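## Task

Lot numbers are printed on the shelf edge directly beneath each shelf spot, and several spots may carry the same number. Bring one cardboard box from a lot 451 spot and one from a lot 434 spot onto the desk so that no part of either box sticks out beyond the desk edge. All other cardboard boxes must stay on the shelves where they started. If no spot carries one of these lots, leave that lot out. The robot must not tip over or finish leaning.

## Robot and tools

Robot: a simulated Hello Robot Stretch 3 with a single arm. It has a two-wheel base, a lift travelling up a mast, and a telescoping arm that reaches out to the robot's right side. The gripper cannot slide forward on its own; the base has to drive. The base is 0.33 m long and 0.34 m wide and pivots about a point 0.05 m behind its front edge. With the arm pulled in and the wrist folded, a spin clears a circle of 0.28 m radius; an unfolded level wrist reaches past it. Something may occasionally nudge a loose object.

Frames: base frame has its origin on the floor between the drive wheels, x forward, y left, z up, in metres. hand_pose is given in this frame, at the point where closed fingertips meet. The odometry frame is the base frame where the scene began; base_odometry counts only wheel rotation (slip looks like travel), heading in rad, left positive, -3.142 to 3.142.

Tool move: one action per call. Keys are:
- base: exactly one of translate_m (relative straight drive in metres, forward positive, -3 to 3) or rotate_rad (relative turn in place, left positive, -6.4 to 6.4). No sideways motion. Offsets are measured from the base position in the latest reported state (or from where it is on arrival, if a move was still running).
- joints: absolute targets keyed by joint name: lift_m 0 to 1.1; arm_m 0 to 0.52 (extension); wrist_yaw_rad -1.345 to 4.42 (0 along the arm, positive swings toward the front); wrist_pitch_rad -1.57 to 0.451 (0 level, negative tips fingers down); wrist_roll_rad -2.911 to 2.918; gripper_m -0.089 to 0.179 (larger is wider; actual tip gap is about 0.007 less near closed, 0.025 less wide open); head_pan_rad -3.953 to 1.73 (0 forward, positive left, -1.57 toward the arm); head_tilt_rad -1.53 to 0.419 (negative down). Tolerances for done: lift and arm ±0.004, wrist yaw and roll ±0.02, pitch ±0.05, gripper ±0.004, head ±0.1.
- pace: "default" or "max"; or speeds: per-key top speed no higher than max. Default/max: translate 0.12/0.30 m/s, rotate 0.76/1.90 rad/s, lift 0.11/0.15 m/s, arm 0.14/0.40 m/s. The base is capped at 0.10 m/s and 0.63 rad/s unless lift_m < 0.30, arm_m < 0.03 and wrist_yaw_rad > 2.54 all hold.
- contact_limits: an effort percentage (1 to 100) that halts that motion, given only alongside its own command. arm_m takes one number (negative sense when retracting); translate_m and rotate_rad take one number checked against either wheel; lift_m takes {"down": n, "up": n}, force beyond free motion, around 12 or more down. Without a base limit, the base has no contact stop.
- servos: "reboot" alone, to re-enable servos that shut off.
- cameras: list from head_camera, nav_camera, wrist_camera, all. blocking: true (default) waits until everything rests; false returns in about half a second and a later move only overrides the motions it names.
An empty move just reports state and images (and the scene number). Unknown keys make a call invalid; out-of-range values get it refused, and a refusal or unplanned stop cancels the rest of that reply's move/wait/finished_scene calls.

Other tools: wait(seconds 0 to 10, cameras) lets time pass and returns early once running moves settle. stop brakes everything still moving; braked motions report stopped and may keep pressing. zoom_image(camera, region [x0,y0,x1,y1], at most 504 by 504 pixels) enlarges part of a camera's newest image. finished_scene(scene) ends the scene for good; call nothing after it in that reply.

Results: move reads done, or the worst status: moving, off_target (resting short of target, possibly still pushing), contact_stop (that joint goes slack until recommanded; a wheel stops alone, which can twist the base), time_out (action ran too long, target dropped), torque_fault (wrist or head servo shut off; needs reboot), stopped. on_its_own lists things the robot did unprompted; held at is a target, not a reading. motor_effort is percent of max, positive toward higher values, with peak in brackets; positive wheel effort drives forward. Wrist pitch maxes near 45, roll near 72. base_tilt in degrees, forward/right positive, error up to about 4. turned_by_wheels vs turned_by_imu: trust the IMU when they disagree by more than 0.15 rad. lidar_m: 12 sectors of 30 degrees, first straight ahead, counterclockwise (4th left, 7th rear, 10th right), seen at 0.17 m height, - means nothing or closer than 0.15 m; sees table legs, not tops. wrist_depth_mm (45 to 1000) and head_depth_mm (280 to 4000) are 7x7 grids of median depth, row by row from top left. Joints omitted from an action may still push toward old targets unseen.

Cameras: head_camera and nav_camera turn with the head. head_camera images arrive rotated (turn a quarter clockwise to view upright); nav_camera needs a quarter counterclockwise. wrist_camera rides on the gripper. Calibration (K, T_world_to_cam in base frame) is given and slightly imperfect.

Gripping: command gripper_m below the box width to hold; at least 0.05 above its width (or fully open) to release. The reading does not prove a grasp. If it slips, resend the grip.

Cautions: before folding the wrist (yaw to 3.0) or unfolding it, have lift_m 0.32 to 0.95, pitch -0.4, roll about 0; once folded the lift may go to 0.25. With yaw under -0.4 keep pitch at -0.5 or lower. Wrist and head never contact-stop, so avoid jamming them. Pushing the arm into something solid above about 0.45 m, or driving while the gripper is caught on something, can tip the robot; if tilt appears, back the gripper off. Use low contact limits for the lift going down. Avoid drops, releasing moving boxes, slams and hard hits on fixed or heavy objects.

Each tool is called as name(argument=value, ...), one argument or row to a line, values as JSON.

## Session

move(
  joints={"head_pan_rad":-1.2,"head_tilt_rad":-0.3},
  pace="max",
  cameras=["nav_camera","head_camera"],
)

move(
  joints={"head_pan_rad":0.3,"head_tilt_rad":-0.3},
  pace="max",
  cameras=["nav_camera"],
)

move(
  joints={"head_pan_rad":1.6,"head_tilt_rad":-0.3},
  pace="max",
  cameras=["nav_camera"],
)

move(
  joints={"head_pan_rad":-2.7,"head_tilt_rad":-0.3},
  pace="max",
  cameras=["nav_camera"],
)

Scene clock: 0.97 s.
move: done
base_odometry: x=+0.000 y=+0.000 heading=+0.000
turned_by_wheels: +0.000
turned_by_imu: +0.000
base_tilt: forward=-0.3 right=-1.2
lidar_m: 0.73 0.73 0.85 1.53 2.66 1.26 1.01 1.11 1.81 1.62 1.39 0.83
head_depth_mm: 1524 1822 1920 2021 2035 1918 1565 / 1486 1476 1543 1615 1711 1826 1555 / 1691 1853 1954 2035 1989 1825 1541 / 1704 1872 1974 2051 2145 1877 1545 / 1729 1893 1984 2086 2119 1886 1530 / 1698 1884 1980 1962 1942 1861 1517 / 1489 1522 1580 1642 1718 1767 1523
base_status: not commanded
joint_positions: lift_m=+0.374 arm_m=+0.001 wrist_yaw_rad=+3.009 wrist_pitch_rad=-0.462 wrist_roll_rad=+0.000 gripper_m=+0.037 head_pan_rad=-1.233 head_tilt_rad=-0.301
joint_status: all done
measured_speeds: all 0
motor_effort: left_wheel=-0.7(0.7) right_wheel=+0.3(1.1) lift_m=+22.9(23.8) arm_m=-4.4(5.1) wrist_yaw_rad=+0.2(1.1) wrist_pitch_rad=+1.9(2.0) wrist_roll_rad=+0.2(0.3) gripper_m=+0.6(0.8) head_pan_rad=+3.1(4.7) head_tilt_rad=-2.6(8.1)
hand_pose: x=+0.0076 y=+0.0712 z=+0.3774 quat_wxyz=(+0.207, +0.697, +0.116, +0.676) (m; base frame)
wrist_depth_mm: - 139 - - - 865 - / - 151 - - - 979 - / - 167 929 - - 940 - / 845 771 203 811 809 789 768 / 701 673 211 663 656 674 674 / 604 597 126 577 128 588 577 / 520 540 288 352 503 517 505
pictures: head_camera (sideways), nav_camera (sideways)
camera_calibration:
head_camera: T_world_to_cam=[[-0.125056, 0.216258, -0.968294, 1.27655], [0.954553, 0.292344, -0.0579898, 0.0693173], [0.270534, -0.93154, -0.242989, 0.270167], [0, 0, 0, 1]] pos_world=[0.0203841, -0.0446571, 1.30574]
nav_camera: T_world_to_cam=[[0.10593, -0.249907, 0.962458, -1.21027], [-0.938454, -0.345133, 0.0136727, 0.0380802], [0.328759, -0.904671, -0.271086, 0.30407], [0, 0, 0, 1]] pos_world=[0.0639749, -0.0142294, 1.24674]

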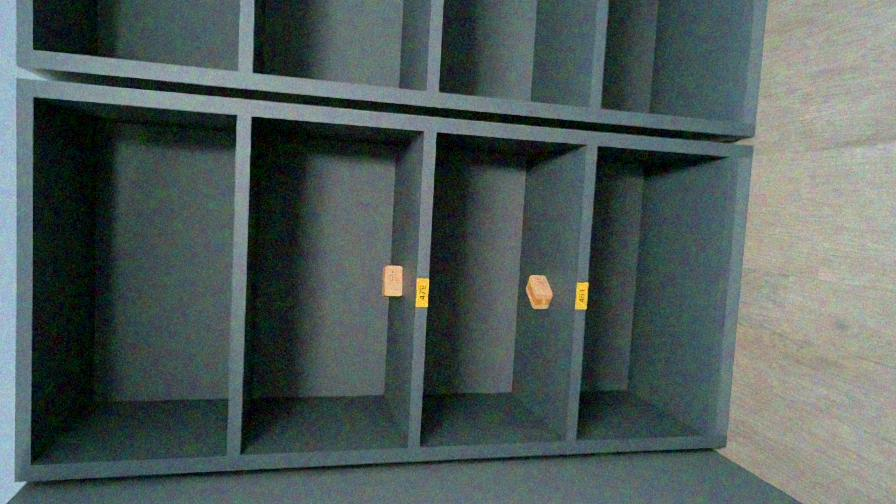

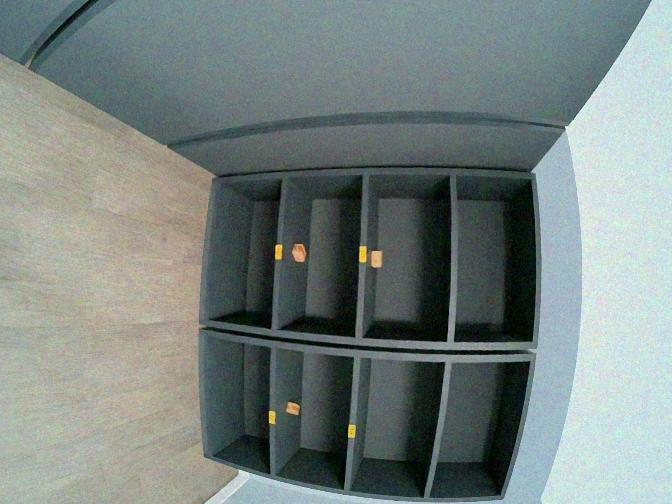

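Scene clock: 2.00 s.
move: done
base_odometry: x=+0.000 y=+0.000 heading=+0.000
turned_by_wheels: +0.000
turned_by_imu: +0.000
base_tilt: forward=-0.4 right=-1.3
lidar_m: 0.72 0.73 0.85 1.53 2.66 1.25 1.01 1.11 1.81 1.63 1.39 0.83
head_depth_mm: 590 617 646 682 723 763 803 / 597 622 652 687 723 760 807 / 600 627 658 690 730 768 813 / 604 632 664 697 738 777 822 / 610 638 669 704 743 785 836 / 614 644 677 711 754 795 843 / 620 648 682 718 760 803 851
base_status: not commanded
joint_positions: lift_m=+0.374 arm_m=+0.001 wrist_yaw_rad=+3.009 wrist_pitch_rad=-0.462 wrist_roll_rad=+0.000 gripper_m=+0.037 head_pan_rad=+0.332 head_tilt_rad=-0.301
joint_status: all done
measured_speeds: all 0
motor_effort: left_wheel=+0.2(1.0) right_wheel=+0.4(1.2) lift_m=+23.5(24.0) arm_m=-5.9(6.5) wrist_yaw_rad=-0.4(2.1) wrist_pitch_rad=+1.9(2.1) wrist_roll_rad=-0.1(0.3) gripper_m=+0.2(0.8) head_pan_rad=-2.8(5.0) head_tilt_rad=-2.6(6.2)
hand_pose: x=+0.0076 y=+0.0712 z=+0.3774 quat_wxyz=(+0.207, +0.697, +0.116, +0.676) (m; base frame)
wrist_depth_mm: - 139 - - - 854 - / - 150 - - - 974 - / - 167 915 - - 926 - / 836 769 203 800 820 808 762 / 708 679 212 656 657 677 668 / 599 596 126 579 129 589 580 / 530 538 287 355 503 512 507
pictures: nav_camera (sideways)
camera_calibration:
nav_camera: T_world_to_cam=[[0.250565, 0.104336, 0.962461, -1.21117], [0.339241, -0.940601, 0.013649, 0.0303525], [0.906716, 0.323086, -0.271076, 0.300483], [0, 0, 0, 1]] pos_world=[0.0207279, 0.0578365, 1.24674]

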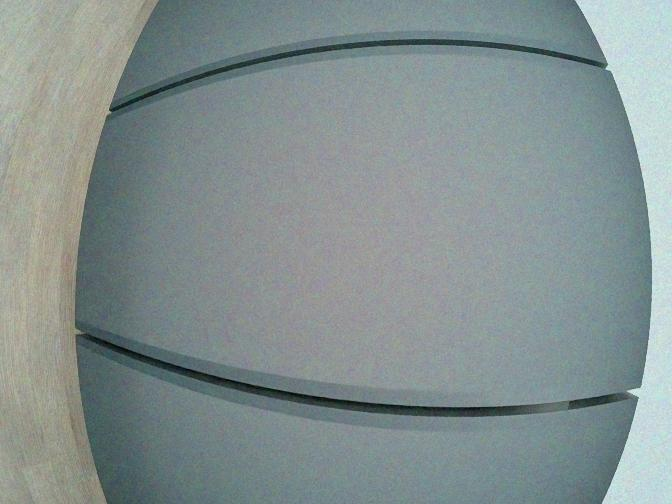

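Scene clock: 4.03 s.
move: done
base_odometry: x=+0.000 y=+0.000 heading=+0.000
turned_by_wheels: +0.000
turned_by_imu: +0.000
base_tilt: forward=-0.3 right=-1.3
lidar_m: 0.72 0.73 0.85 1.53 2.66 1.26 1.01 1.11 1.81 1.63 1.39 0.83
head_depth_mm: 1251 1256 1263 1267 1285 1299 1310 / 2431 1561 1588 1598 1617 1636 1505 / 2413 2509 2634 2812 2899 1936 1542 / 2351 2486 2610 2714 2803 2009 1522 / 2307 2410 2513 2674 2755 1990 1537 / 2235 2365 2480 2613 2666 1985 1516 / 2214 2338 2409 2542 2653 1986 1521
base_status: not commanded
joint_positions: lift_m=+0.374 arm_m=+0.001 wrist_yaw_rad=+3.009 wrist_pitch_rad=-0.462 wrist_roll_rad=+0.000 gripper_m=+0.037 head_pan_rad=+1.608 head_tilt_rad=-0.301
joint_status: all done
measured_speeds: translate_m=+0.000 rotate_rad=+0.000 lift_m=+0.000 arm_m=+0.000 wrist_yaw_rad=+0.000 wrist_pitch_rad=+0.000 wrist_roll_rad=+0.000 head_pan_rad=-0.024 head_tilt_rad=+0.000
motor_effort: left_wheel=-0.6(0.8) right_wheel=+0.8(1.1) lift_m=+23.6(24.3) arm_m=-9.5(10.1) wrist_yaw_rad=+0.2(1.5) wrist_pitch_rad=+2.0(2.0) wrist_roll_rad=+0.1(0.3) gripper_m=+0.7(0.9) head_pan_rad=-3.1(4.6) head_tilt_rad=-2.0(5.4)
hand_pose: x=+0.0076 y=+0.0712 z=+0.3774 quat_wxyz=(+0.207, +0.697, +0.116, +0.676) (m; base frame)
wrist_depth_mm: - 138 - - - 867 - / - 150 - - - 979 - / - 167 917 - - 929 - / 840 765 204 809 815 794 764 / 703 680 212 672 655 671 664 / 602 598 126 576 129 581 576 / 526 539 289 356 498 516 507
pictures: nav_camera (sideways)
camera_calibration:
nav_camera: T_world_to_cam=[[-0.02715, 0.270064, 0.96246, -1.20948], [0.998571, 0.0516553, 0.0136743, 0.0262664], [-0.0460232, 0.961456, -0.27108, 0.306297], [0, 0, 0, 1]] pos_world=[-0.0449694, 0.0307877, 1.24674]

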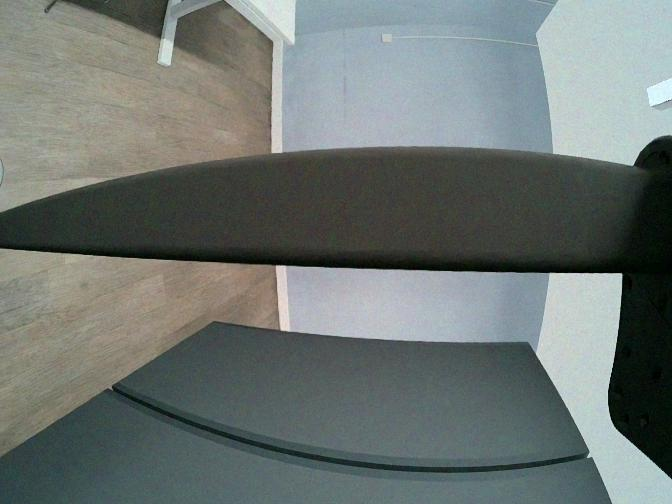

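Scene clock: 7.10 s.
move: done
base_odometry: x=+0.000 y=+0.000 heading=+0.000
turned_by_wheels: +0.000
turned_by_imu: +0.000
base_tilt: forward=-0.4 right=-1.3
lidar_m: 0.72 0.72 0.85 1.53 2.66 1.26 1.01 1.11 1.81 1.63 1.39 0.83
head_depth_mm: 1308 1365 1421 1488 1359 930 1511 / 1329 1388 1452 1520 1345 921 1557 / 1352 1419 1485 1556 1325 963 1448 / 1386 1440 1509 1583 1659 1736 1536 / 1389 1459 1513 1612 1702 1763 1530 / 1417 1475 1551 1642 1731 1820 1525 / 1441 1516 1588 1665 1765 1844 1520
base_status: not commanded
joint_positions: lift_m=+0.374 arm_m=+0.001 wrist_yaw_rad=+3.009 wrist_pitch_rad=-0.462 wrist_roll_rad=+0.000 gripper_m=+0.037 head_pan_rad=-2.708 head_tilt_rad=-0.301
joint_status: all done
measured_speeds: translate_m=+0.000 rotate_rad=+0.000 lift_m=+0.000 arm_m=+0.000 wrist_yaw_rad=+0.000 wrist_pitch_rad=+0.000 wrist_roll_rad=+0.000 head_pan_rad=+0.024 head_tilt_rad=+0.000
motor_effort: left_wheel=-0.1(0.8) right_wheel=+0.2(1.1) lift_m=+24.4(24.7) arm_m=-12.8(13.4) wrist_yaw_rad=-0.4(1.6) wrist_pitch_rad=+1.9(2.1) wrist_roll_rad=+0.2(0.3) gripper_m=+0.2(1.1) head_pan_rad=+3.6(4.8) head_tilt_rad=+0.3(4.0)
hand_pose: x=+0.0076 y=+0.0712 z=+0.3774 quat_wxyz=(+0.207, +0.697, +0.116, +0.676) (m; base frame)
wrist_depth_mm: - 138 - - - 862 - / - 151 - - - 985 - / - 167 934 - - 918 - / 832 771 203 814 810 800 765 / 692 673 211 653 653 673 664 / 594 600 126 570 129 585 579 / 526 540 288 354 499 512 508
pictures: nav_camera (sideways)
camera_calibration:
nav_camera: T_world_to_cam=[[-0.238669, -0.129236, 0.962463, -1.20819], [-0.432905, 0.901336, 0.0136774, 0.0349545], [-0.86927, -0.413391, -0.271067, 0.311298], [0, 0, 0, 1]] pos_world=[-0.00262303, -0.0589595, 1.24674]

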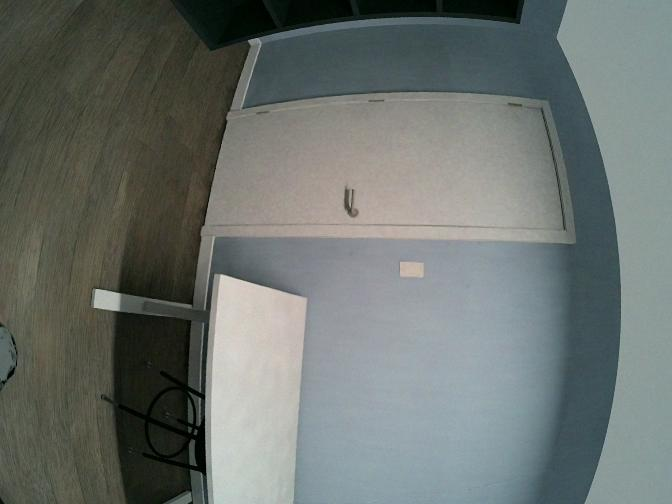

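move(
  joints={"head_pan_rad":-1.5,"head_tilt_rad":-0.35},
  pace="max",
  cameras=["head_camera"],
)

zoom_image(
  camera="head_camera",
  region=[350, 0, 650, 252],
)

zoom_image(
  camera="head_camera",
  region=[350, 252, 650, 504],
)

Scene clock: 19.83 s.
move: done
base_odometry: x=+0.000 y=+0.000 heading=+0.000
turned_by_wheels: +0.000
turned_by_imu: +0.000
base_tilt: forward=-0.3 right=-1.1
lidar_m: 0.72 0.73 0.85 1.53 2.66 1.26 1.01 1.12 1.81 1.63 1.39 0.83
head_depth_mm: 1790 1945 2069 2130 2134 1925 1490 / 1814 1920 2030 2176 2288 1888 1480 / 1816 1885 2003 2143 2237 1899 1479 / 1401 1576 1595 1713 1894 1826 1473 / 1751 1823 1954 2081 2089 1840 1459 / 1734 1792 1894 2023 2073 1816 1451 / 1709 1762 1878 1993 2064 1799 1451
base_status: not commanded
joint_positions: lift_m=+0.374 arm_m=+0.001 wrist_yaw_rad=+3.009 wrist_pitch_rad=-0.462 wrist_roll_rad=+0.000 gripper_m=+0.037 head_pan_rad=-1.464 head_tilt_rad=-0.348
joint_status: all done
measured_speeds: all 0
motor_effort: left_wheel=-0.1(0.7) right_wheel=+0.6(1.4) lift_m=+24.7(25.3) arm_m=-12.6(13.2) wrist_yaw_rad=-0.1(1.6) wrist_pitch_rad=+1.9(2.0) wrist_roll_rad=+0.1(0.3) gripper_m=+0.6(0.8) head_pan_rad=-3.2(6.6) head_tilt_rad=-3.3(5.6)
hand_pose: x=+0.0076 y=+0.0712 z=+0.3774 quat_wxyz=(+0.207, +0.697, +0.116, +0.676) (m; base frame)
wrist_depth_mm: - 139 - - - 882 - / - 151 - - - 999 - / - 167 920 - - 918 - / 843 771 203 808 798 795 769 / 701 681 211 659 651 667 670 / 600 598 126 573 129 581 583 / 526 542 287 356 505 516 508
pictures: head_camera (sideways)
camera_calibration:
head_camera: T_world_to_cam=[[-0.0770149, 0.284606, -0.955546, 1.2596], [0.995861, 0.0683602, -0.0599034, 0.0715931], [0.0482725, -0.956204, -0.288692, 0.330995], [0, 0, 0, 1]] pos_world=[0.00973322, -0.046884, 1.30345]

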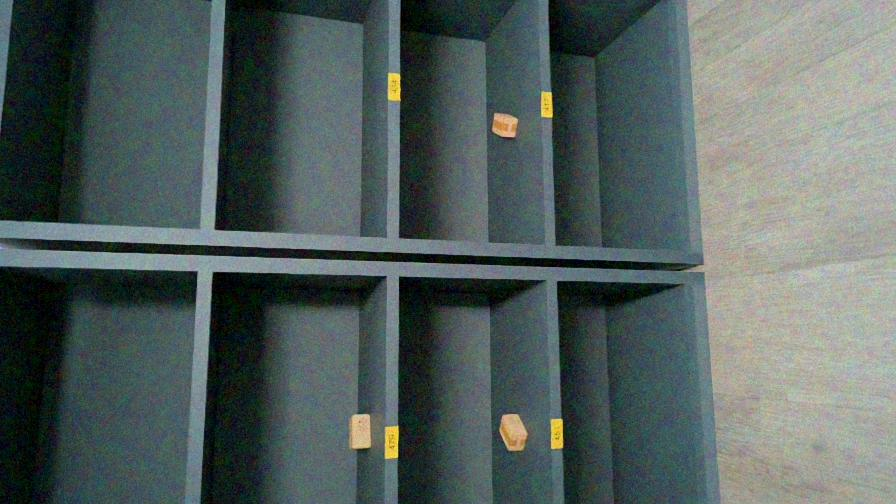

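Scaled by 1.680 from the camera's 896x504 image, which has a finer 1280x720 frame.

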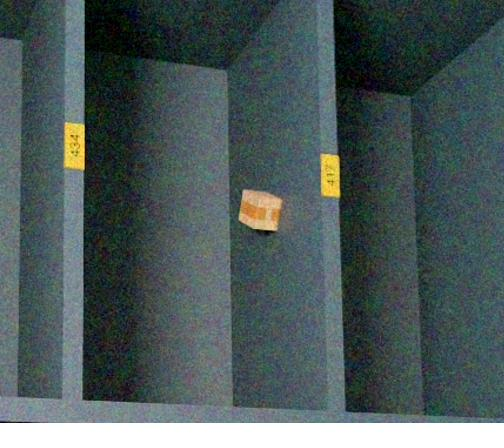

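Scaled by 1.680 from the camera's 896x504 image, which has a finer 1280x720 frame.

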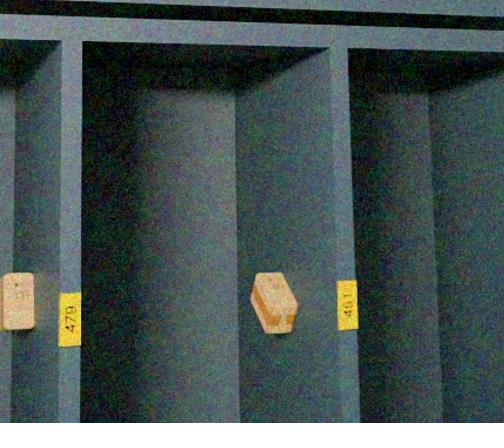

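zoom_image(
  camera="head_camera",
  region=[535, 405, 585, 455],
)

zoom_image(
  camera="head_camera",
  region=[370, 70, 420, 110],
)

Scaled by 10.080 from the camera's 896x504 image, which has a finer 1280x720 frame.

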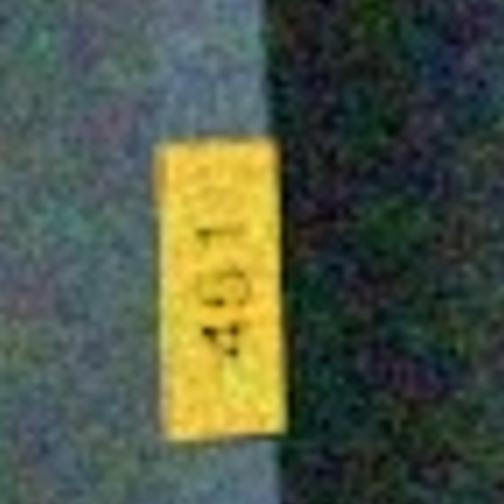

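Scaled by 10.080 from the camera's 896x504 image, which has a finer 1280x720 frame.

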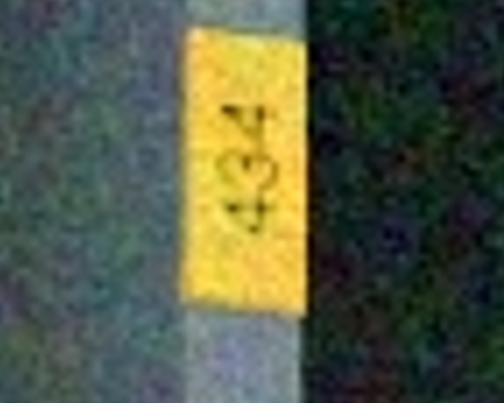

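move(
  base={"rotate_rad":-1.104},
  joints={"head_pan_rad":0.0,"lift_m":0.28},
  pace="max",
)

move(
  base={"translate_m":0.786},
  pace="max",
)

move(
  base={"rotate_rad":1.366},
  joints={"head_pan_rad":-1.57,"head_tilt_rad":-0.55,"lift_m":0.6,"wrist_pitch_rad":-0.4},
  pace="max",
  cameras=["head_camera","nav_camera"],
)

Scene clock: 79.20 s.
move: done
base_odometry: x=+0.000 y=+0.000 heading=-1.104
turned_by_wheels: -1.104
turned_by_imu: -1.082
base_tilt: forward=-0.2 right=-1.1
lidar_m: 1.50 0.85 0.72 0.72 0.83 1.42 2.66 1.64 1.01 1.11 1.77 1.63
head_depth_mm: 1684 1766 1813 1562 1667 1740 1490 / 1735 1809 1899 2018 2124 1806 1479 / 1767 1852 1947 2065 2138 1838 1465 / 1806 1902 1997 2125 2206 1884 1468 / 1584 1697 1788 1935 1962 1875 1454 / 1411 1474 1529 1610 1690 1716 1459 / 1158 1198 1237 1301 1341 1388 1383
base_status: done
joint_positions: lift_m=+0.280 arm_m=+0.001 wrist_yaw_rad=+3.009 wrist_pitch_rad=-0.463 wrist_roll_rad=+0.000 gripper_m=+0.037 head_pan_rad=+0.006 head_tilt_rad=-0.350
joint_status: all done
measured_speeds: all 0
motor_effort: left_wheel=+6.7(14.7) right_wheel=-8.2(14.3) lift_m=+30.7(31.4) arm_m=-12.5(13.3) wrist_yaw_rad=-0.3(1.6) wrist_pitch_rad=+2.1(2.2) wrist_roll_rad=-0.1(0.5) gripper_m=+0.6(1.0) head_pan_rad=-3.0(5.5) head_tilt_rad=-2.6(4.4)
hand_pose: x=+0.0076 y=+0.0711 z=+0.2828 quat_wxyz=(+0.208, +0.697, +0.117, +0.676) (m; base frame)
wrist_depth_mm: - 138 - - - - - / - 151 161 - - - - / 844 167 210 771 777 764 756 / 676 627 203 668 656 644 641 / 565 564 212 536 532 547 544 / 488 296 126 285 129 470 469 / 261 267 246 257 400 418 414
pictures: none

Scene clock: 83.17 s.
move: done
base_odometry: x=+0.354 y=-0.702 heading=-1.103
turned_by_wheels: +0.000
turned_by_imu: +0.000
base_tilt: forward=-0.3 right=-1.1
lidar_m: 0.98 0.63 0.53 0.54 0.61 1.05 3.39 1.74 1.49 1.73 1.53 0.93
head_depth_mm: 1067 951 1177 1125 1317 1142 1282 / 1086 982 1205 1053 1341 1133 1316 / 1111 1022 1239 1047 1380 1128 1357 / 1141 1171 1268 1076 1410 1117 1371 / 1145 1129 1268 1164 1403 1159 1374 / 924 922 1001 993 1102 1105 1232 / 800 838 887 928 985 1034 1082
base_status: done
joint_positions: lift_m=+0.280 arm_m=+0.001 wrist_yaw_rad=+3.009 wrist_pitch_rad=-0.463 wrist_roll_rad=+0.000 gripper_m=+0.037 head_pan_rad=+0.000 head_tilt_rad=-0.350
joint_status: not commanded
measured_speeds: all 0
motor_effort: left_wheel=+5.5(16.4) right_wheel=-0.4(10.4) lift_m=+27.7(31.5) arm_m=-11.5(13.1) wrist_yaw_rad=+0.0(2.1) wrist_pitch_rad=+2.0(2.3) wrist_roll_rad=+0.1(0.3) gripper_m=+0.8(0.9) head_pan_rad=-2.1(4.2) head_tilt_rad=-1.0(3.7)
hand_pose: x=+0.0076 y=+0.0711 z=+0.2827 quat_wxyz=(+0.208, +0.697, +0.117, +0.676) (m; base frame)
wrist_depth_mm: - 139 - - - - - / - 151 161 - - - - / - 166 175 - - - 580 / 673 623 204 660 626 630 619 / 564 560 211 539 529 544 545 / 488 297 126 286 129 473 469 / 262 265 246 257 401 411 414
pictures: none

Scene clock: 86.10 s.
move: done
base_odometry: x=+0.354 y=-0.702 heading=+0.262
turned_by_wheels: +1.366
turned_by_imu: +1.344
base_tilt: forward=-0.2 right=-1.2
lidar_m: 0.53 0.56 0.78 2.35 1.62 1.49 1.73 1.56 0.94 1.31 0.74 0.55
head_depth_mm: 1058 1124 984 1066 1090 1209 1286 / 1074 1173 1053 1386 1211 1361 1274 / 1075 1174 1035 1414 1200 1440 1269 / 1081 1176 1019 1424 1197 1431 1259 / 1074 1178 1005 1400 1184 1425 1258 / 1079 1183 1072 1407 1178 1415 1246 / 1088 1168 1061 1317 1215 1336 1244
base_status: done
joint_positions: lift_m=+0.600 arm_m=+0.001 wrist_yaw_rad=+3.009 wrist_pitch_rad=-0.419 wrist_roll_rad=+0.000 gripper_m=+0.037 head_pan_rad=-1.572 head_tilt_rad=-0.554
joint_status: all done
measured_speeds: all 0
motor_effort: left_wheel=-7.0(14.6) right_wheel=+7.9(13.1) lift_m=+27.6(34.8) arm_m=-12.0(13.3) wrist_yaw_rad=-0.4(1.7) wrist_pitch_rad=+3.0(5.6) wrist_roll_rad=-0.1(0.3) gripper_m=+0.2(1.0) head_pan_rad=+3.1(4.6) head_tilt_rad=+3.9(8.5)
hand_pose: x=+0.0084 y=+0.0768 z=+0.6125 quat_wxyz=(+0.193, +0.699, +0.101, +0.681) (m; base frame)
wrist_depth_mm: - 137 - - - - - / - 148 - - - - - / - 163 - - - - - / - 188 207 - - - - / - - 204 - - 985 - / 893 907 128 864 129 877 - / 785 770 267 766 750 761 -
pictures: head_camera (sideways), nav_camera (sideways)
camera_calibration:
head_camera: T_world_to_cam=[[-0.0456115, 0.480723, -0.875685, 1.1551], [0.997442, -0.0263775, -0.0664338, 0.0799833], [-0.0550346, -0.876476, -0.47829, 0.578383], [0, 0, 0, 1]] pos_world=[0.0047382, -0.0462352, 1.29345]
nav_camera: T_world_to_cam=[[0.0163097, -0.503775, 0.863681, -1.08083], [-0.999827, -0.015908, 0.00960181, 0.0437489], [0.00890225, -0.863689, -0.503947, 0.609006], [0, 0, 0, 1]] pos_world=[0.0559478, -0.0178062, 1.23998]

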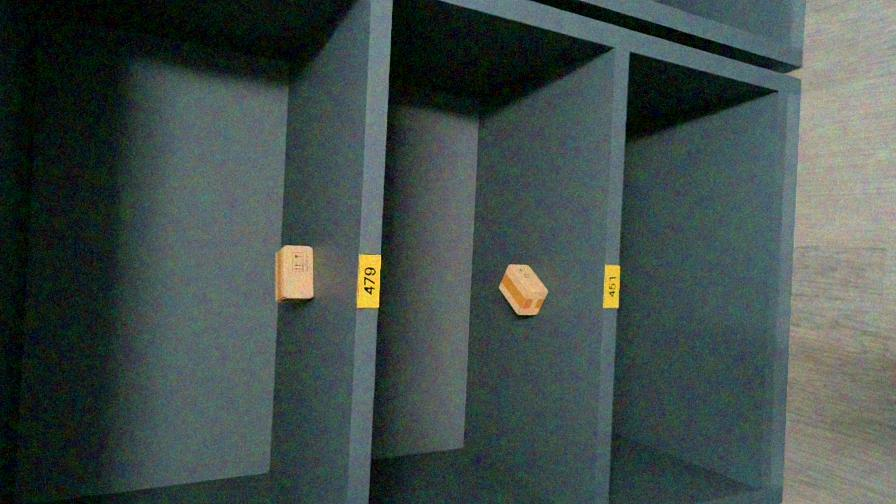

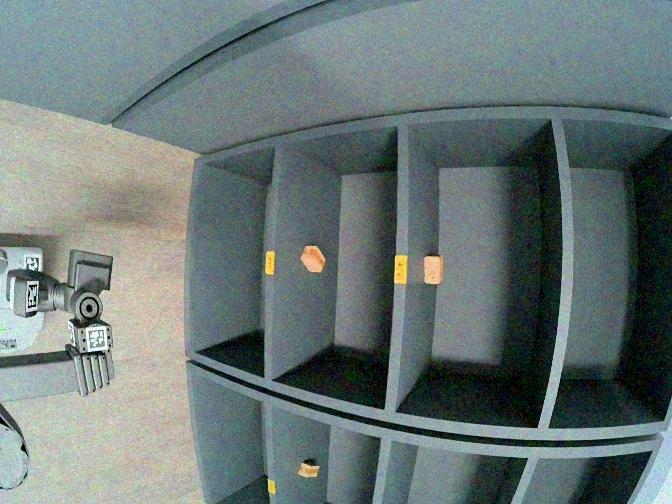

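zoom_image(
  camera="head_camera",
  region=[480, 245, 570, 335],
)

Scaled by 5.600 from the camera's 896x504 image, which has a finer 1280x720 frame.

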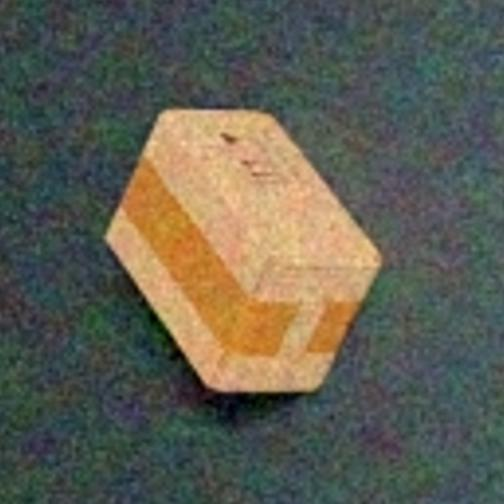

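move(
  base={"rotate_rad":-1.118},
  pace="max",
)

move(
  base={"translate_m":0.389},
)

move(
  base={"rotate_rad":1.118},
  pace="max",
)

move(
  joints={"lift_m":0.66,"wrist_yaw_rad":-0.35,"gripper_m":0.165},
  pace="max",
)

move(
  joints={"wrist_pitch_rad":-0.55,"head_tilt_rad":-0.7},
)

move(
  joints={"wrist_yaw_rad":-0.63,"arm_m":0.2},
  cameras=["wrist_camera","head_camera"],
)

Scene clock: 147.40 s.
move: done
base_odometry: x=+0.354 y=-0.702 heading=-0.855
turned_by_wheels: -1.118
turned_by_imu: -1.101
base_tilt: forward=-0.3 right=-1.2
lidar_m: 0.79 0.56 0.53 0.55 0.74 1.87 1.91 1.49 1.73 1.56 0.94 1.27
head_depth_mm: 1400 1507 1639 1776 1890 1567 1281 / 1478 1583 1707 1878 1954 1551 1278 / 1562 1672 1841 2021 1946 1545 1268 / 1659 1770 1949 2151 1951 1526 1266 / 1331 1447 1616 1797 1863 1529 1261 / 1354 1491 1647 1642 1810 1504 1249 / 1427 1527 1626 1544 1665 1468 1241
base_status: done
joint_positions: lift_m=+0.600 arm_m=+0.001 wrist_yaw_rad=+3.009 wrist_pitch_rad=-0.419 wrist_roll_rad=+0.000 gripper_m=+0.037 head_pan_rad=-1.570 head_tilt_rad=-0.550
joint_status: not commanded
measured_speeds: all 0
motor_effort: left_wheel=+7.1(12.8) right_wheel=-9.8(13.3) lift_m=+26.2(26.2) arm_m=-12.1(12.3) wrist_yaw_rad=+0.1(1.4) wrist_pitch_rad=+3.0(3.1) wrist_roll_rad=+0.0(0.4) gripper_m=+0.3(1.1) head_pan_rad=+3.0(4.0) head_tilt_rad=+2.6(4.6)
hand_pose: x=+0.0084 y=+0.0768 z=+0.6125 quat_wxyz=(+0.193, +0.699, +0.101, +0.681) (m; base frame)
wrist_depth_mm: - 137 - - - - - / - 148 - - - - - / - 163 168 - - - - / - 188 186 - - - - / - - 203 150 152 - - / 889 900 129 835 126 - - / 781 786 267 773 751 749 728
pictures: none

Scene clock: 152.43 s.
move: done
base_odometry: x=+0.609 y=-0.995 heading=-0.856
turned_by_wheels: +0.000
turned_by_imu: +0.001
base_tilt: forward=-0.4 right=-1.3
lidar_m: 0.52 0.37 0.35 0.36 0.49 1.23 2.28 1.83 1.91 0.76 0.76 0.97
head_depth_mm: 1579 1686 1796 1956 1993 1572 1284 / 1628 1789 1944 2094 1979 1549 1277 / 1314 1434 1590 1799 1888 1544 1273 / 1385 1513 1409 1601 1770 1528 1274 / 1389 1537 1123 1574 1245 1437 1262 / 664 709 764 830 919 1047 1173 / 597 648 723 789 942 920 1170
base_status: done
joint_positions: lift_m=+0.600 arm_m=+0.001 wrist_yaw_rad=+3.009 wrist_pitch_rad=-0.419 wrist_roll_rad=+0.000 gripper_m=+0.037 head_pan_rad=-1.570 head_tilt_rad=-0.550
joint_status: not commanded
measured_speeds: all 0
motor_effort: left_wheel=+3.4(11.6) right_wheel=+7.3(11.0) lift_m=+30.4(31.5) arm_m=-11.9(13.6) wrist_yaw_rad=-0.3(2.1) wrist_pitch_rad=+2.9(3.1) wrist_roll_rad=+0.1(0.3) gripper_m=+0.6(0.9) head_pan_rad=+2.7(3.8) head_tilt_rad=+2.2(4.0)
hand_pose: x=+0.0084 y=+0.0768 z=+0.6125 quat_wxyz=(+0.193, +0.699, +0.101, +0.681) (m; base frame)
wrist_depth_mm: - 137 - - - - 297 / - 148 - - - - 319 / - 163 169 - - - 342 / - 180 186 - - 407 369 / - 206 202 150 156 436 399 / 892 896 129 - 128 480 435 / 787 783 267 755 - - 460
pictures: none

Scene clock: 155.17 s.
move: done
base_odometry: x=+0.609 y=-0.995 heading=+0.262
turned_by_wheels: +1.118
turned_by_imu: +1.100
base_tilt: forward=-0.4 right=-1.1
lidar_m: 0.35 0.37 0.52 1.54 2.38 1.83 1.91 0.76 0.80 0.97 0.49 0.36
head_depth_mm: 786 857 924 664 1132 921 1130 / 790 856 914 658 1130 920 1117 / 788 859 918 649 1121 910 1112 / 791 862 922 643 1105 905 1108 / 794 862 922 636 1132 899 1124 / 795 868 926 630 1093 896 1121 / 743 760 778 622 826 843 860
base_status: done
joint_positions: lift_m=+0.600 arm_m=+0.001 wrist_yaw_rad=+3.009 wrist_pitch_rad=-0.419 wrist_roll_rad=+0.000 gripper_m=+0.037 head_pan_rad=-1.570 head_tilt_rad=-0.550
joint_status: not commanded
measured_speeds: all 0
motor_effort: left_wheel=-8.3(12.6) right_wheel=+8.0(12.6) lift_m=+29.8(31.5) arm_m=-12.4(13.8) wrist_yaw_rad=+1.0(2.0) wrist_pitch_rad=+3.0(3.1) wrist_roll_rad=-0.1(0.3) gripper_m=+0.7(0.9) head_pan_rad=+2.7(3.2) head_tilt_rad=+1.1(2.5)
hand_pose: x=+0.0084 y=+0.0768 z=+0.6125 quat_wxyz=(+0.193, +0.699, +0.101, +0.681) (m; base frame)
wrist_depth_mm: - 137 - - - - - / - 148 - - - - - / - 163 - - - - - / - 189 208 - - - - / - - 203 - 972 - - / 891 914 129 855 129 - - / 773 789 267 781 745 - -
pictures: none

Scene clock: 157.13 s.
move: done
base_odometry: x=+0.609 y=-0.995 heading=+0.262
turned_by_wheels: +0.000
turned_by_imu: +0.000
base_tilt: forward=-0.3 right=-1.1
lidar_m: 0.35 0.37 0.52 1.54 2.38 1.82 1.91 0.76 0.80 0.97 0.49 0.36
head_depth_mm: 785 858 923 664 1132 921 1121 / 788 859 916 656 1123 916 1117 / 789 861 921 649 1115 907 1112 / 792 860 924 644 1107 904 806 / 792 865 926 636 1131 900 1128 / 794 867 927 630 1097 898 1121 / 745 759 777 624 826 838 863
base_status: not commanded
joint_positions: lift_m=+0.660 arm_m=+0.001 wrist_yaw_rad=-0.347 wrist_pitch_rad=-0.418 wrist_roll_rad=+0.000 gripper_m=+0.165 head_pan_rad=-1.570 head_tilt_rad=-0.550
joint_status: all done
measured_speeds: all 0
motor_effort: left_wheel=-8.1(8.6) right_wheel=+8.1(8.7) lift_m=+24.4(34.7) arm_m=-11.3(13.1) wrist_yaw_rad=-3.3(7.8) wrist_pitch_rad=+2.8(3.1) wrist_roll_rad=+0.0(0.3) gripper_m=+0.5(82.6) head_pan_rad=+2.0(2.8) head_tilt_rad=+1.0(2.2)
hand_pose: x=-0.0978 y=-0.3565 z=+0.6727 quat_wxyz=(+0.656, +0.025, -0.706, -0.264) (m; base frame)
wrist_depth_mm: - - - - - - - / - - - - - - - / - - 495 511 - - - / - - - - - - 492 / - 145 - - 962 - 567 / 117 125 - - - 135 - / - 118 - - - - 110
pictures: none

Scene clock: 157.97 s.
move: done
base_odometry: x=+0.609 y=-0.995 heading=+0.262
turned_by_wheels: +0.000
turned_by_imu: +0.000
base_tilt: forward=-0.4 right=-1.2
lidar_m: 0.35 0.37 0.52 1.54 2.38 1.83 1.91 0.76 0.80 0.97 0.49 0.36
head_depth_mm: 788 878 712 1141 1002 893 1144 / 791 869 703 1138 996 889 1136 / 788 883 694 1133 960 1207 1107 / 792 873 687 1135 983 1208 602 / 794 874 679 1140 973 1198 1119 / 797 874 669 1100 967 1118 1118 / 742 763 661 758 838 908 1061
base_status: not commanded
joint_positions: lift_m=+0.660 arm_m=+0.001 wrist_yaw_rad=-0.347 wrist_pitch_rad=-0.560 wrist_roll_rad=+0.000 gripper_m=+0.165 head_pan_rad=-1.570 head_tilt_rad=-0.699
joint_status: all done
measured_speeds: all 0
motor_effort: left_wheel=-7.9(8.5) right_wheel=+7.8(8.3) lift_m=+24.5(24.7) arm_m=-11.3(12.1) wrist_yaw_rad=-3.4(4.4) wrist_pitch_rad=+1.4(4.0) wrist_roll_rad=-0.2(0.3) gripper_m=+0.7(1.0) head_pan_rad=+2.4(2.8) head_tilt_rad=-6.2(7.9)
hand_pose: x=-0.0910 y=-0.3376 z=+0.6421 quat_wxyz=(+0.636, +0.076, -0.703, -0.310) (m; base frame)
wrist_depth_mm: - - - - - 627 - / - - 462 - - - 495 / - - - - - - 487 / - - - - - - 580 / - 145 - - - 836 659 / - 123 - - - 135 808 / - 119 - 732 748 739 110
pictures: none

Scene clock: 160.67 s.
move: done
base_odometry: x=+0.609 y=-0.995 heading=+0.262
turned_by_wheels: +0.000
turned_by_imu: +0.000
base_tilt: forward=-0.2 right=-1.2
lidar_m: 0.35 0.37 0.52 1.55 2.38 1.83 1.91 0.76 0.80 0.97 0.49 0.36
head_depth_mm: 787 878 708 1141 1003 893 1142 / 787 867 702 1129 996 473 382 / 792 880 693 1130 960 478 1129 / 795 872 684 1131 980 494 1122 / 795 874 676 1143 973 1195 1119 / 796 879 666 1096 966 1124 1132 / 743 766 659 764 839 907 1064
base_status: not commanded
joint_positions: lift_m=+0.660 arm_m=+0.200 wrist_yaw_rad=-0.627 wrist_pitch_rad=-0.561 wrist_roll_rad=+0.000 gripper_m=+0.165 head_pan_rad=-1.570 head_tilt_rad=-0.700
joint_status: all done
measured_speeds: all 0
motor_effort: left_wheel=-8.3(8.5) right_wheel=+7.7(8.7) lift_m=+30.5(31.5) arm_m=+13.1(14.6) wrist_yaw_rad=-3.0(5.2) wrist_pitch_rad=+1.5(1.7) wrist_roll_rad=+0.2(0.3) gripper_m=+0.4(1.2) head_pan_rad=+1.7(2.6) head_tilt_rad=-5.4(6.5)
hand_pose: x=-0.1413 y=-0.5102 z=+0.6420 quat_wxyz=(+0.586, -0.023, -0.706, -0.396) (m; base frame)
wrist_depth_mm: - - - - 650 - - / - - - - - - - / - - 340 - - - 419 / - - 315 - - - 475 / 314 303 307 307 304 309 894 / 275 129 271 271 279 135 838 / 116 239 242 246 - 734 110
pictures: head_camera (sideways), wrist_camera
camera_calibration:
head_camera: T_world_to_cam=[[-0.0468711, 0.602654, -0.796625, 1.05204], [0.997493, -0.0140849, -0.0693449, 0.083767], [-0.0530113, -0.797879, -0.600483, 0.737331], [0, 0, 0, 1]] pos_world=[0.00484013, -0.0445356, 1.28665]
wrist_camera: T_world_to_cam=[[-0.82812, 0.559726, -0.030408, 0.194653], [0.405019, 0.559964, -0.722772, 0.839397], [-0.387527, -0.610858, -0.690417, 0.242972], [0, 0, 0, 1]] pos_world=[-0.0846177, -0.430563, 0.780364]

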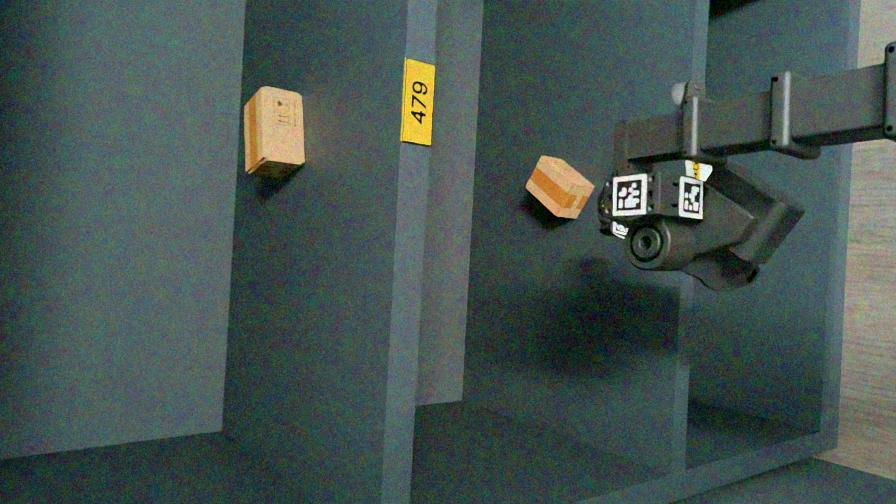

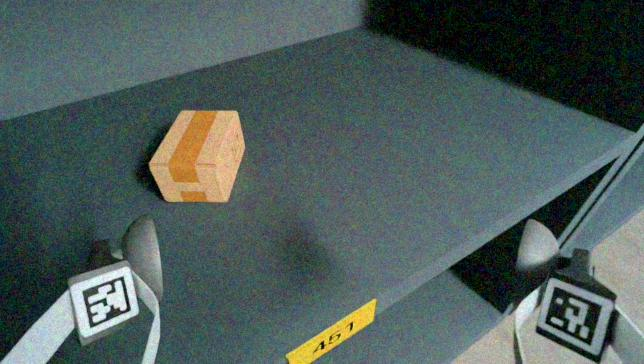

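move(
  base={"translate_m":0.009},
  joints={"arm_m":0.43},
  cameras=["wrist_camera"],
)

Scene clock: 182.60 s.
move: done
base_odometry: x=+0.618 y=-0.993 heading=+0.262
turned_by_wheels: +0.000
turned_by_imu: +0.000
base_tilt: forward=-0.4 right=-1.3
lidar_m: 0.34 0.36 0.50 1.50 2.38 1.84 1.92 0.76 0.82 0.97 0.47 0.35
head_depth_mm: 789 875 708 1147 1002 894 1137 / 788 869 702 1131 966 468 377 / 791 881 691 668 660 878 1124 / 793 870 683 676 899 1206 1127 / 796 873 677 1141 980 1198 1114 / 796 880 668 1083 967 1091 1125 / 719 741 659 739 814 907 1049
base_status: done
joint_positions: lift_m=+0.660 arm_m=+0.430 wrist_yaw_rad=-0.627 wrist_pitch_rad=-0.561 wrist_roll_rad=+0.000 gripper_m=+0.165 head_pan_rad=-1.570 head_tilt_rad=-0.700
joint_status: all done
measured_speeds: all 0
motor_effort: left_wheel=+4.8(6.6) right_wheel=+7.6(11.5) lift_m=+27.4(31.4) arm_m=+13.5(15.2) wrist_yaw_rad=-3.1(4.3) wrist_pitch_rad=+1.6(1.7) wrist_roll_rad=-0.4(0.4) gripper_m=+0.7(1.2) head_pan_rad=+1.2(2.5) head_tilt_rad=-5.2(6.0)
hand_pose: x=-0.1413 y=-0.7401 z=+0.6420 quat_wxyz=(+0.586, -0.023, -0.706, -0.396) (m; base frame)
wrist_depth_mm: 246 270 308 - - 497 - / 265 293 327 - - - - / 282 317 - - - - - / 308 335 - - - - - / 312 302 307 304 303 301 299 / 273 126 271 218 262 136 263 / 116 238 242 191 234 232 108
pictures: wrist_camera
camera_calibration:
wrist_camera: T_world_to_cam=[[-0.82801, 0.559888, -0.030414, 0.323511], [0.405141, 0.559895, -0.722757, 0.968142], [-0.387634, -0.610772, -0.690432, 0.102534], [0, 0, 0, 1]] pos_world=[-0.0846177, -0.660563, 0.780364]

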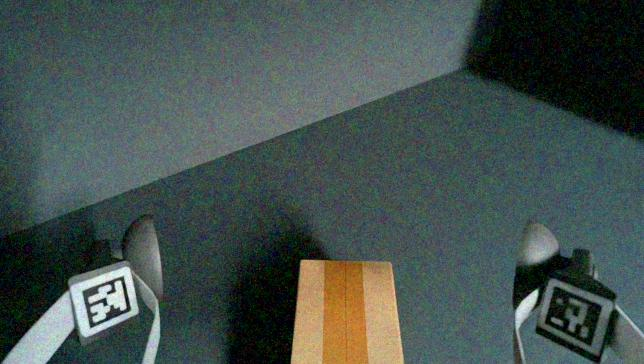

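move(
  joints={"lift_m":0.562},
  contact_limits={"lift_m":{"down":15}},
  cameras=["wrist_camera"],
)

move(
  joints={"gripper_m":0.03},
  cameras=["wrist_camera"],
)

move(
  joints={"lift_m":0.66},
  cameras=["wrist_camera"],
)

Scene clock: 193.97 s.
move: done
base_odometry: x=+0.618 y=-0.993 heading=+0.262
turned_by_wheels: +0.000
turned_by_imu: +0.000
base_tilt: forward=-0.3 right=-1.3
lidar_m: 0.34 0.36 0.50 1.50 2.37 1.83 1.92 0.76 0.81 0.97 0.48 0.35
head_depth_mm: 786 877 710 1149 1004 891 1144 / 791 868 699 1139 999 887 1116 / 792 883 695 1134 719 597 1110 / 795 871 684 1136 746 1208 1124 / 795 877 675 1138 972 1194 1117 / 799 874 669 1079 966 1089 1128 / 721 737 660 738 812 908 1048
base_status: not commanded
joint_positions: lift_m=+0.562 arm_m=+0.430 wrist_yaw_rad=-0.628 wrist_pitch_rad=-0.550 wrist_roll_rad=+0.000 gripper_m=+0.165 head_pan_rad=-1.570 head_tilt_rad=-0.700
joint_status: all done
measured_speeds: all 0
motor_effort: left_wheel=+4.8(5.2) right_wheel=+5.3(8.5) lift_m=+19.3(25.4) arm_m=+13.3(13.3) wrist_yaw_rad=-1.9(4.5) wrist_pitch_rad=-0.4(1.7) wrist_roll_rad=+0.0(0.3) gripper_m=+0.9(1.2) head_pan_rad=+0.8(1.6) head_tilt_rad=-4.7(5.9)
contact_limits: lift_m down 15 (down: maximum 72; up: maximum 65)
hand_pose: x=-0.1424 y=-0.7414 z=+0.5461 quat_wxyz=(+0.588, -0.027, -0.706, -0.393) (m; base frame)
wrist_depth_mm: 244 271 307 335 - - - / 263 291 312 306 313 309 306 / 265 265 262 259 257 254 251 / 222 220 218 144 153 214 212 / 191 185 188 124 127 185 183 / 168 129 166 109 113 155 154 / 116 145 148 102 101 142 108
pictures: wrist_camera
camera_calibration:
wrist_camera: T_world_to_cam=[[-0.827826, 0.560181, -0.0300187, 0.320397], [0.400964, 0.553416, -0.73004, 0.898646], [-0.392342, -0.616383, -0.682745, 0.0262069], [0, 0, 0, 1]] pos_world=[-0.084809, -0.660652, 0.683558]

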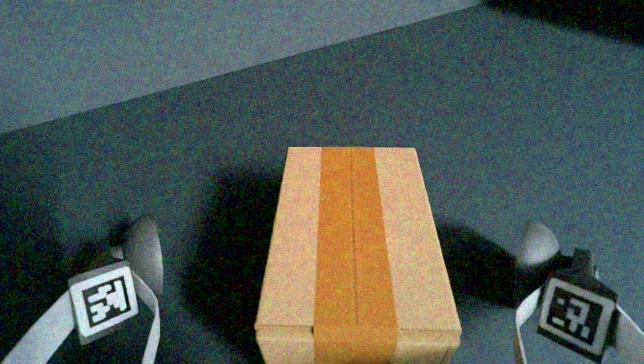

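Scene clock: 195.83 s.
move: done
base_odometry: x=+0.618 y=-0.993 heading=+0.262
turned_by_wheels: +0.000
turned_by_imu: +0.000
base_tilt: forward=-0.2 right=-1.2
lidar_m: 0.34 0.36 0.50 1.50 2.39 1.83 1.92 0.76 0.81 0.97 0.47 0.35
head_depth_mm: 788 878 708 1141 1002 890 1144 / 789 869 701 1134 996 885 1114 / 790 880 692 1133 718 596 1111 / 793 873 684 1136 747 1202 1124 / 797 875 677 1147 974 1202 1119 / 799 876 668 1078 968 1090 1128 / 720 740 660 737 812 909 1049
base_status: not commanded
joint_positions: lift_m=+0.562 arm_m=+0.430 wrist_yaw_rad=-0.628 wrist_pitch_rad=-0.529 wrist_roll_rad=+0.000 gripper_m=+0.031 head_pan_rad=-1.570 head_tilt_rad=-0.700
joint_status: all done
measured_speeds: all 0
motor_effort: left_wheel=+4.5(5.2) right_wheel=+5.7(6.7) lift_m=+26.8(27.6) arm_m=+12.2(13.2) wrist_yaw_rad=-2.9(3.9) wrist_pitch_rad=-4.3(4.4) wrist_roll_rad=+0.0(0.3) gripper_m=-24.7(97.6) head_pan_rad=+0.5(1.6) head_tilt_rad=-3.9(5.5)
contact_limits: lift_m down 15 (down: maximum 72; up: maximum 65)
hand_pose: x=-0.1443 y=-0.7441 z=+0.5506 quat_wxyz=(+0.592, -0.035, -0.706, -0.387) (m; base frame)
wrist_depth_mm: 243 270 304 - - - - / 261 291 322 322 305 318 313 / 269 277 275 271 270 267 264 / 232 229 234 152 209 223 221 / 197 198 150 129 137 190 189 / 173 168 127 111 118 163 166 / 157 146 106 103 102 143 148
pictures: wrist_camera
camera_calibration:
wrist_camera: T_world_to_cam=[[-0.828224, 0.559629, -0.029333, 0.319656], [0.391559, 0.540455, -0.744708, 0.901289], [-0.400907, -0.628271, -0.666745, 0.00790506], [0, 0, 0, 1]] pos_world=[-0.0849918, -0.661028, 0.685844]

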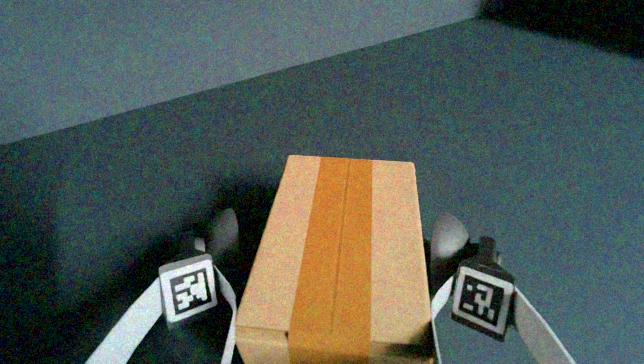

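Scene clock: 197.57 s.
move: done
base_odometry: x=+0.618 y=-0.993 heading=+0.262
turned_by_wheels: +0.000
turned_by_imu: +0.000
base_tilt: forward=-0.2 right=-1.3
lidar_m: 0.34 0.36 0.50 1.50 2.38 1.83 1.92 0.76 0.82 0.97 0.48 0.35
head_depth_mm: 789 878 707 1145 1001 894 1138 / 792 867 700 1137 969 468 377 / 791 877 690 666 658 880 1135 / 793 875 684 677 901 1205 1119 / 795 876 674 1139 973 1196 1123 / 797 873 666 1080 967 1088 1129 / 721 740 659 739 812 911 1046
base_status: not commanded
joint_positions: lift_m=+0.660 arm_m=+0.430 wrist_yaw_rad=-0.628 wrist_pitch_rad=-0.568 wrist_roll_rad=+0.000 gripper_m=+0.034 head_pan_rad=-1.570 head_tilt_rad=-0.700
joint_status: all done
measured_speeds: all 0
motor_effort: left_wheel=+3.8(4.6) right_wheel=+5.4(6.3) lift_m=+30.7(34.5) arm_m=+12.1(12.8) wrist_yaw_rad=-2.1(3.7) wrist_pitch_rad=+2.9(4.4) wrist_roll_rad=-0.2(0.3) gripper_m=-11.1(24.8) head_pan_rad=+0.9(1.0) head_tilt_rad=-4.3(5.6)
hand_pose: x=-0.1408 y=-0.7392 z=+0.6406 quat_wxyz=(+0.585, -0.021, -0.706, -0.398) (m; base frame)
wrist_depth_mm: 247 273 307 - - 497 - / 265 295 330 - - - - / 286 319 - - - - - / 310 336 333 - - 326 328 / 310 308 290 164 164 299 296 / 272 265 131 124 124 256 262 / 247 231 107 103 104 227 235
pictures: wrist_camera
camera_calibration:
wrist_camera: T_world_to_cam=[[-0.827553, 0.560551, -0.0306388, 0.324086], [0.40831, 0.563545, -0.718123, 0.966655], [-0.385278, -0.606795, -0.695242, 0.108684], [0, 0, 0, 1]] pos_world=[-0.0846229, -0.660471, 0.779668]

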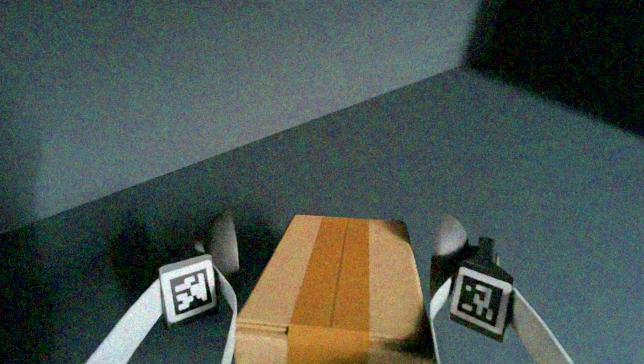

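move(
  joints={"arm_m":0.0},
  speeds={"arm_m":0.25},
)

move(
  base={"rotate_rad":-1.032},
  joints={"lift_m":0.88,"wrist_yaw_rad":0.0,"head_tilt_rad":-0.45,"head_pan_rad":-2.0},
)

move(
  base={"translate_m":-0.9},
)

move(
  base={"translate_m":-0.4},
  cameras=["head_camera","nav_camera"],
)

Scene clock: 247.57 s.
move: done
base_odometry: x=+0.618 y=-0.993 heading=+0.262
turned_by_wheels: +0.000
turned_by_imu: +0.000
base_tilt: forward=-0.3 right=-1.2
lidar_m: 0.34 0.36 0.50 1.50 2.38 1.83 1.92 0.76 0.81 0.97 0.48 0.35
head_depth_mm: 788 877 707 1141 1004 892 1143 / 789 866 701 1133 995 1209 608 / 793 885 691 1132 986 1212 443 / 794 872 686 1134 983 1198 1126 / 795 872 675 1139 976 1204 1123 / 796 879 668 1081 967 1090 1130 / 723 739 660 737 813 911 1046
base_status: not commanded
joint_positions: lift_m=+0.660 arm_m=+0.001 wrist_yaw_rad=-0.628 wrist_pitch_rad=-0.568 wrist_roll_rad=+0.000 gripper_m=+0.034 head_pan_rad=-1.570 head_tilt_rad=-0.700
joint_status: all done
measured_speeds: all 0
motor_effort: left_wheel=+3.6(4.6) right_wheel=+5.6(6.6) lift_m=+30.8(31.9) arm_m=-13.0(14.6) wrist_yaw_rad=-3.3(4.3) wrist_pitch_rad=+2.7(3.0) wrist_roll_rad=+0.0(0.3) gripper_m=-10.7(11.3) head_pan_rad=-0.4(0.8) head_tilt_rad=-4.5(5.3)
hand_pose: x=-0.1408 y=-0.3098 z=+0.6406 quat_wxyz=(+0.585, -0.021, -0.706, -0.398) (m; base frame)
wrist_depth_mm: - - - - - - - / - - - - - 583 - / - - - - - - - / - - - - - - - / 321 - 149 154 154 939 929 / - - 130 124 124 814 834 / - - 106 103 102 728 739
pictures: none

Scene clock: 250.40 s.
move: done
base_odometry: x=+0.618 y=-0.993 heading=-0.770
turned_by_wheels: -1.032
turned_by_imu: -1.015
base_tilt: forward=-0.3 right=-1.2
lidar_m: 0.46 0.35 0.34 0.36 0.52 1.69 2.01 1.83 1.92 0.76 0.83 0.90
head_depth_mm: 1563 1668 1801 1936 2068 1707 1379 / 1583 1699 1815 1985 2099 1706 1455 / 1605 1727 1836 2001 2125 1693 1483 / 1634 1746 1889 2048 2126 1684 1432 / 1661 1776 1911 2101 2210 1677 1427 / 1313 1423 1500 1643 1805 1626 1383 / 1279 1408 1457 1646 1354 1505 1335
base_status: done
joint_positions: lift_m=+0.880 arm_m=+0.001 wrist_yaw_rad=-0.003 wrist_pitch_rad=-0.568 wrist_roll_rad=+0.000 gripper_m=+0.034 head_pan_rad=-2.001 head_tilt_rad=-0.450
joint_status: all done
measured_speeds: all 0
motor_effort: left_wheel=+7.6(12.5) right_wheel=-10.7(12.8) lift_m=+31.0(34.3) arm_m=-12.6(13.3) wrist_yaw_rad=+1.5(4.7) wrist_pitch_rad=+2.9(3.0) wrist_roll_rad=-0.1(0.3) gripper_m=-10.4(11.3) head_pan_rad=+3.2(4.3) head_tilt_rad=+3.5(5.1)
hand_pose: x=-0.0222 y=-0.3485 z=+0.8605 quat_wxyz=(+0.679, +0.197, -0.679, -0.200) (m; base frame)
wrist_depth_mm: - - - - - - - / - 817 - - - - - / - 833 683 - - - - / - - 694 - - - - / - - 149 163 164 - - / - - 130 124 124 - - / - - 106 103 102 922 952
pictures: none

Scene clock: 260.53 s.
move: done
base_odometry: x=-0.029 y=-0.367 heading=-0.770
turned_by_wheels: +0.000
turned_by_imu: +0.000
base_tilt: forward=-0.2 right=-1.1
lidar_m: 1.12 0.85 0.83 0.88 1.25 2.99 1.12 1.06 1.43 1.51 1.62 1.27
head_depth_mm: 1177 1260 1354 1428 1035 1238 1321 / 1196 1285 1375 1466 1616 1687 1441 / 1210 1301 1397 1509 1637 1694 1487 / 1208 1294 1391 1522 1657 1677 1435 / 1230 1316 1416 1550 1688 1682 1429 / 1255 1336 1440 1562 1709 1652 1380 / 1261 1354 1472 1593 1750 1647 1410
base_status: done
joint_positions: lift_m=+0.880 arm_m=+0.001 wrist_yaw_rad=-0.003 wrist_pitch_rad=-0.568 wrist_roll_rad=+0.000 gripper_m=+0.034 head_pan_rad=-2.000 head_tilt_rad=-0.450
joint_status: not commanded
measured_speeds: all 0
motor_effort: left_wheel=-6.0(9.6) right_wheel=-5.9(16.0) lift_m=+31.0(31.9) arm_m=-5.4(12.7) wrist_yaw_rad=+2.3(3.5) wrist_pitch_rad=+2.9(3.0) wrist_roll_rad=+0.1(0.6) gripper_m=-11.2(11.2) head_pan_rad=+3.5(4.3) head_tilt_rad=+2.1(4.5)
hand_pose: x=-0.0221 y=-0.3485 z=+0.8605 quat_wxyz=(+0.679, +0.197, -0.679, -0.200) (m; base frame)
wrist_depth_mm: - - - - - - 991 / - - - - - - - / - - - - - - - / - - - - - - - / - - 158 164 165 - - / - 124 130 124 124 - - / - 931 106 104 102 921 949
pictures: none

Scene clock: 265.67 s.
move: done
base_odometry: x=-0.316 y=-0.089 heading=-0.769
turned_by_wheels: +0.000
turned_by_imu: +0.000
base_tilt: forward=-0.2 right=-1.1
lidar_m: 1.41 1.07 1.05 1.10 1.57 2.67 1.02 0.74 0.79 1.29 1.79 1.60
head_depth_mm: 1001 1068 1146 1240 1032 773 619 / 1010 1080 1158 1260 1019 766 652 / 1033 1098 1183 1265 1014 760 668 / 1040 1112 1197 1296 1058 760 642 / 1060 1131 1218 1322 1443 1547 643 / 1060 1137 1221 1334 1455 1564 1393 / 1064 1153 1245 1351 1477 1587 1415
base_status: done
joint_positions: lift_m=+0.880 arm_m=+0.001 wrist_yaw_rad=-0.003 wrist_pitch_rad=-0.568 wrist_roll_rad=+0.000 gripper_m=+0.034 head_pan_rad=-2.000 head_tilt_rad=-0.450
joint_status: not commanded
measured_speeds: all 0
motor_effort: left_wheel=-1.7(10.4) right_wheel=-10.6(14.8) lift_m=+31.1(31.8) arm_m=-1.4(5.5) wrist_yaw_rad=+1.8(3.5) wrist_pitch_rad=+3.0(3.0) wrist_roll_rad=-0.2(0.3) gripper_m=-10.6(11.3) head_pan_rad=+2.9(3.9) head_tilt_rad=+1.4(2.7)
hand_pose: x=-0.0221 y=-0.3485 z=+0.8605 quat_wxyz=(+0.679, +0.197, -0.679, -0.199) (m; base frame)
wrist_depth_mm: - - - - - - - / - - - - - - - / - - - - - - - / - - - - - - - / - - 159 163 164 - - / - 124 130 124 124 - - / - 934 106 103 102 927 932
pictures: head_camera (sideways), nav_camera (sideways)
camera_calibration:
head_camera: T_world_to_cam=[[0.118757, 0.370756, -0.921106, 1.21339], [0.893813, -0.443928, -0.0634483, 0.0767492], [-0.432429, -0.815762, -0.384106, 0.458094], [0, 0, 0, 1]] pos_world=[-0.0146042, -0.042103, 1.29848]
nav_camera: T_world_to_cam=[[-0.155422, -0.38059, 0.911589, -1.1423], [-0.915886, 0.401277, 0.0113792, 0.0409576], [-0.37013, -0.833143, -0.410945, 0.490269], [0, 0, 0, 1]] pos_world=[0.0414366, -0.0427211, 1.24232]

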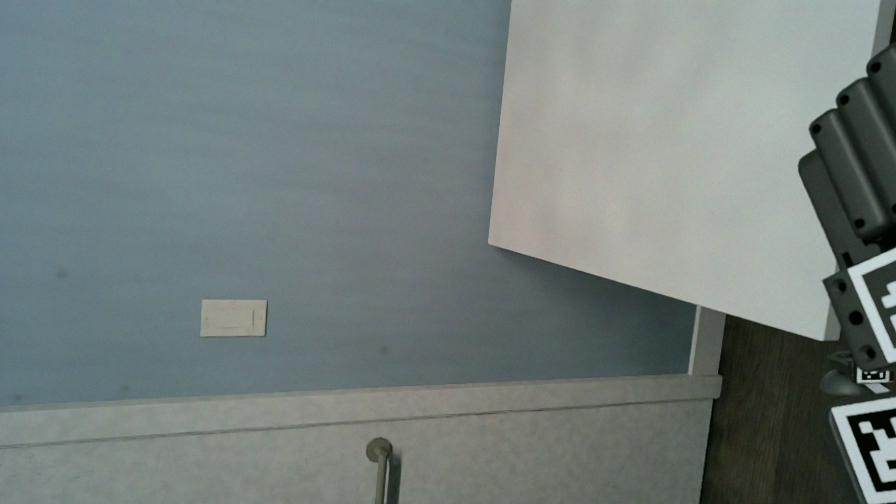

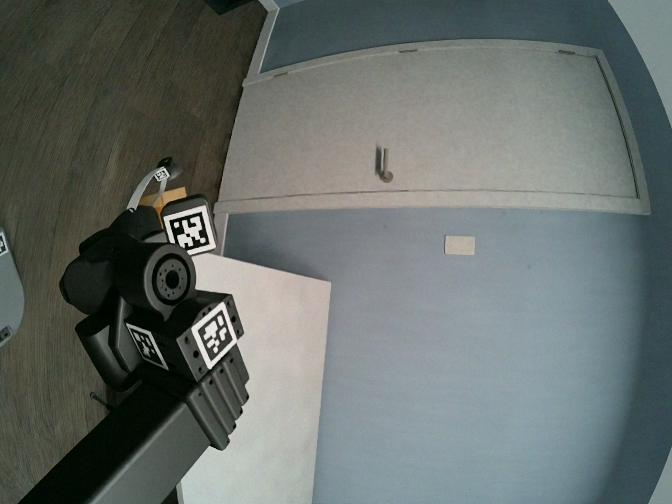

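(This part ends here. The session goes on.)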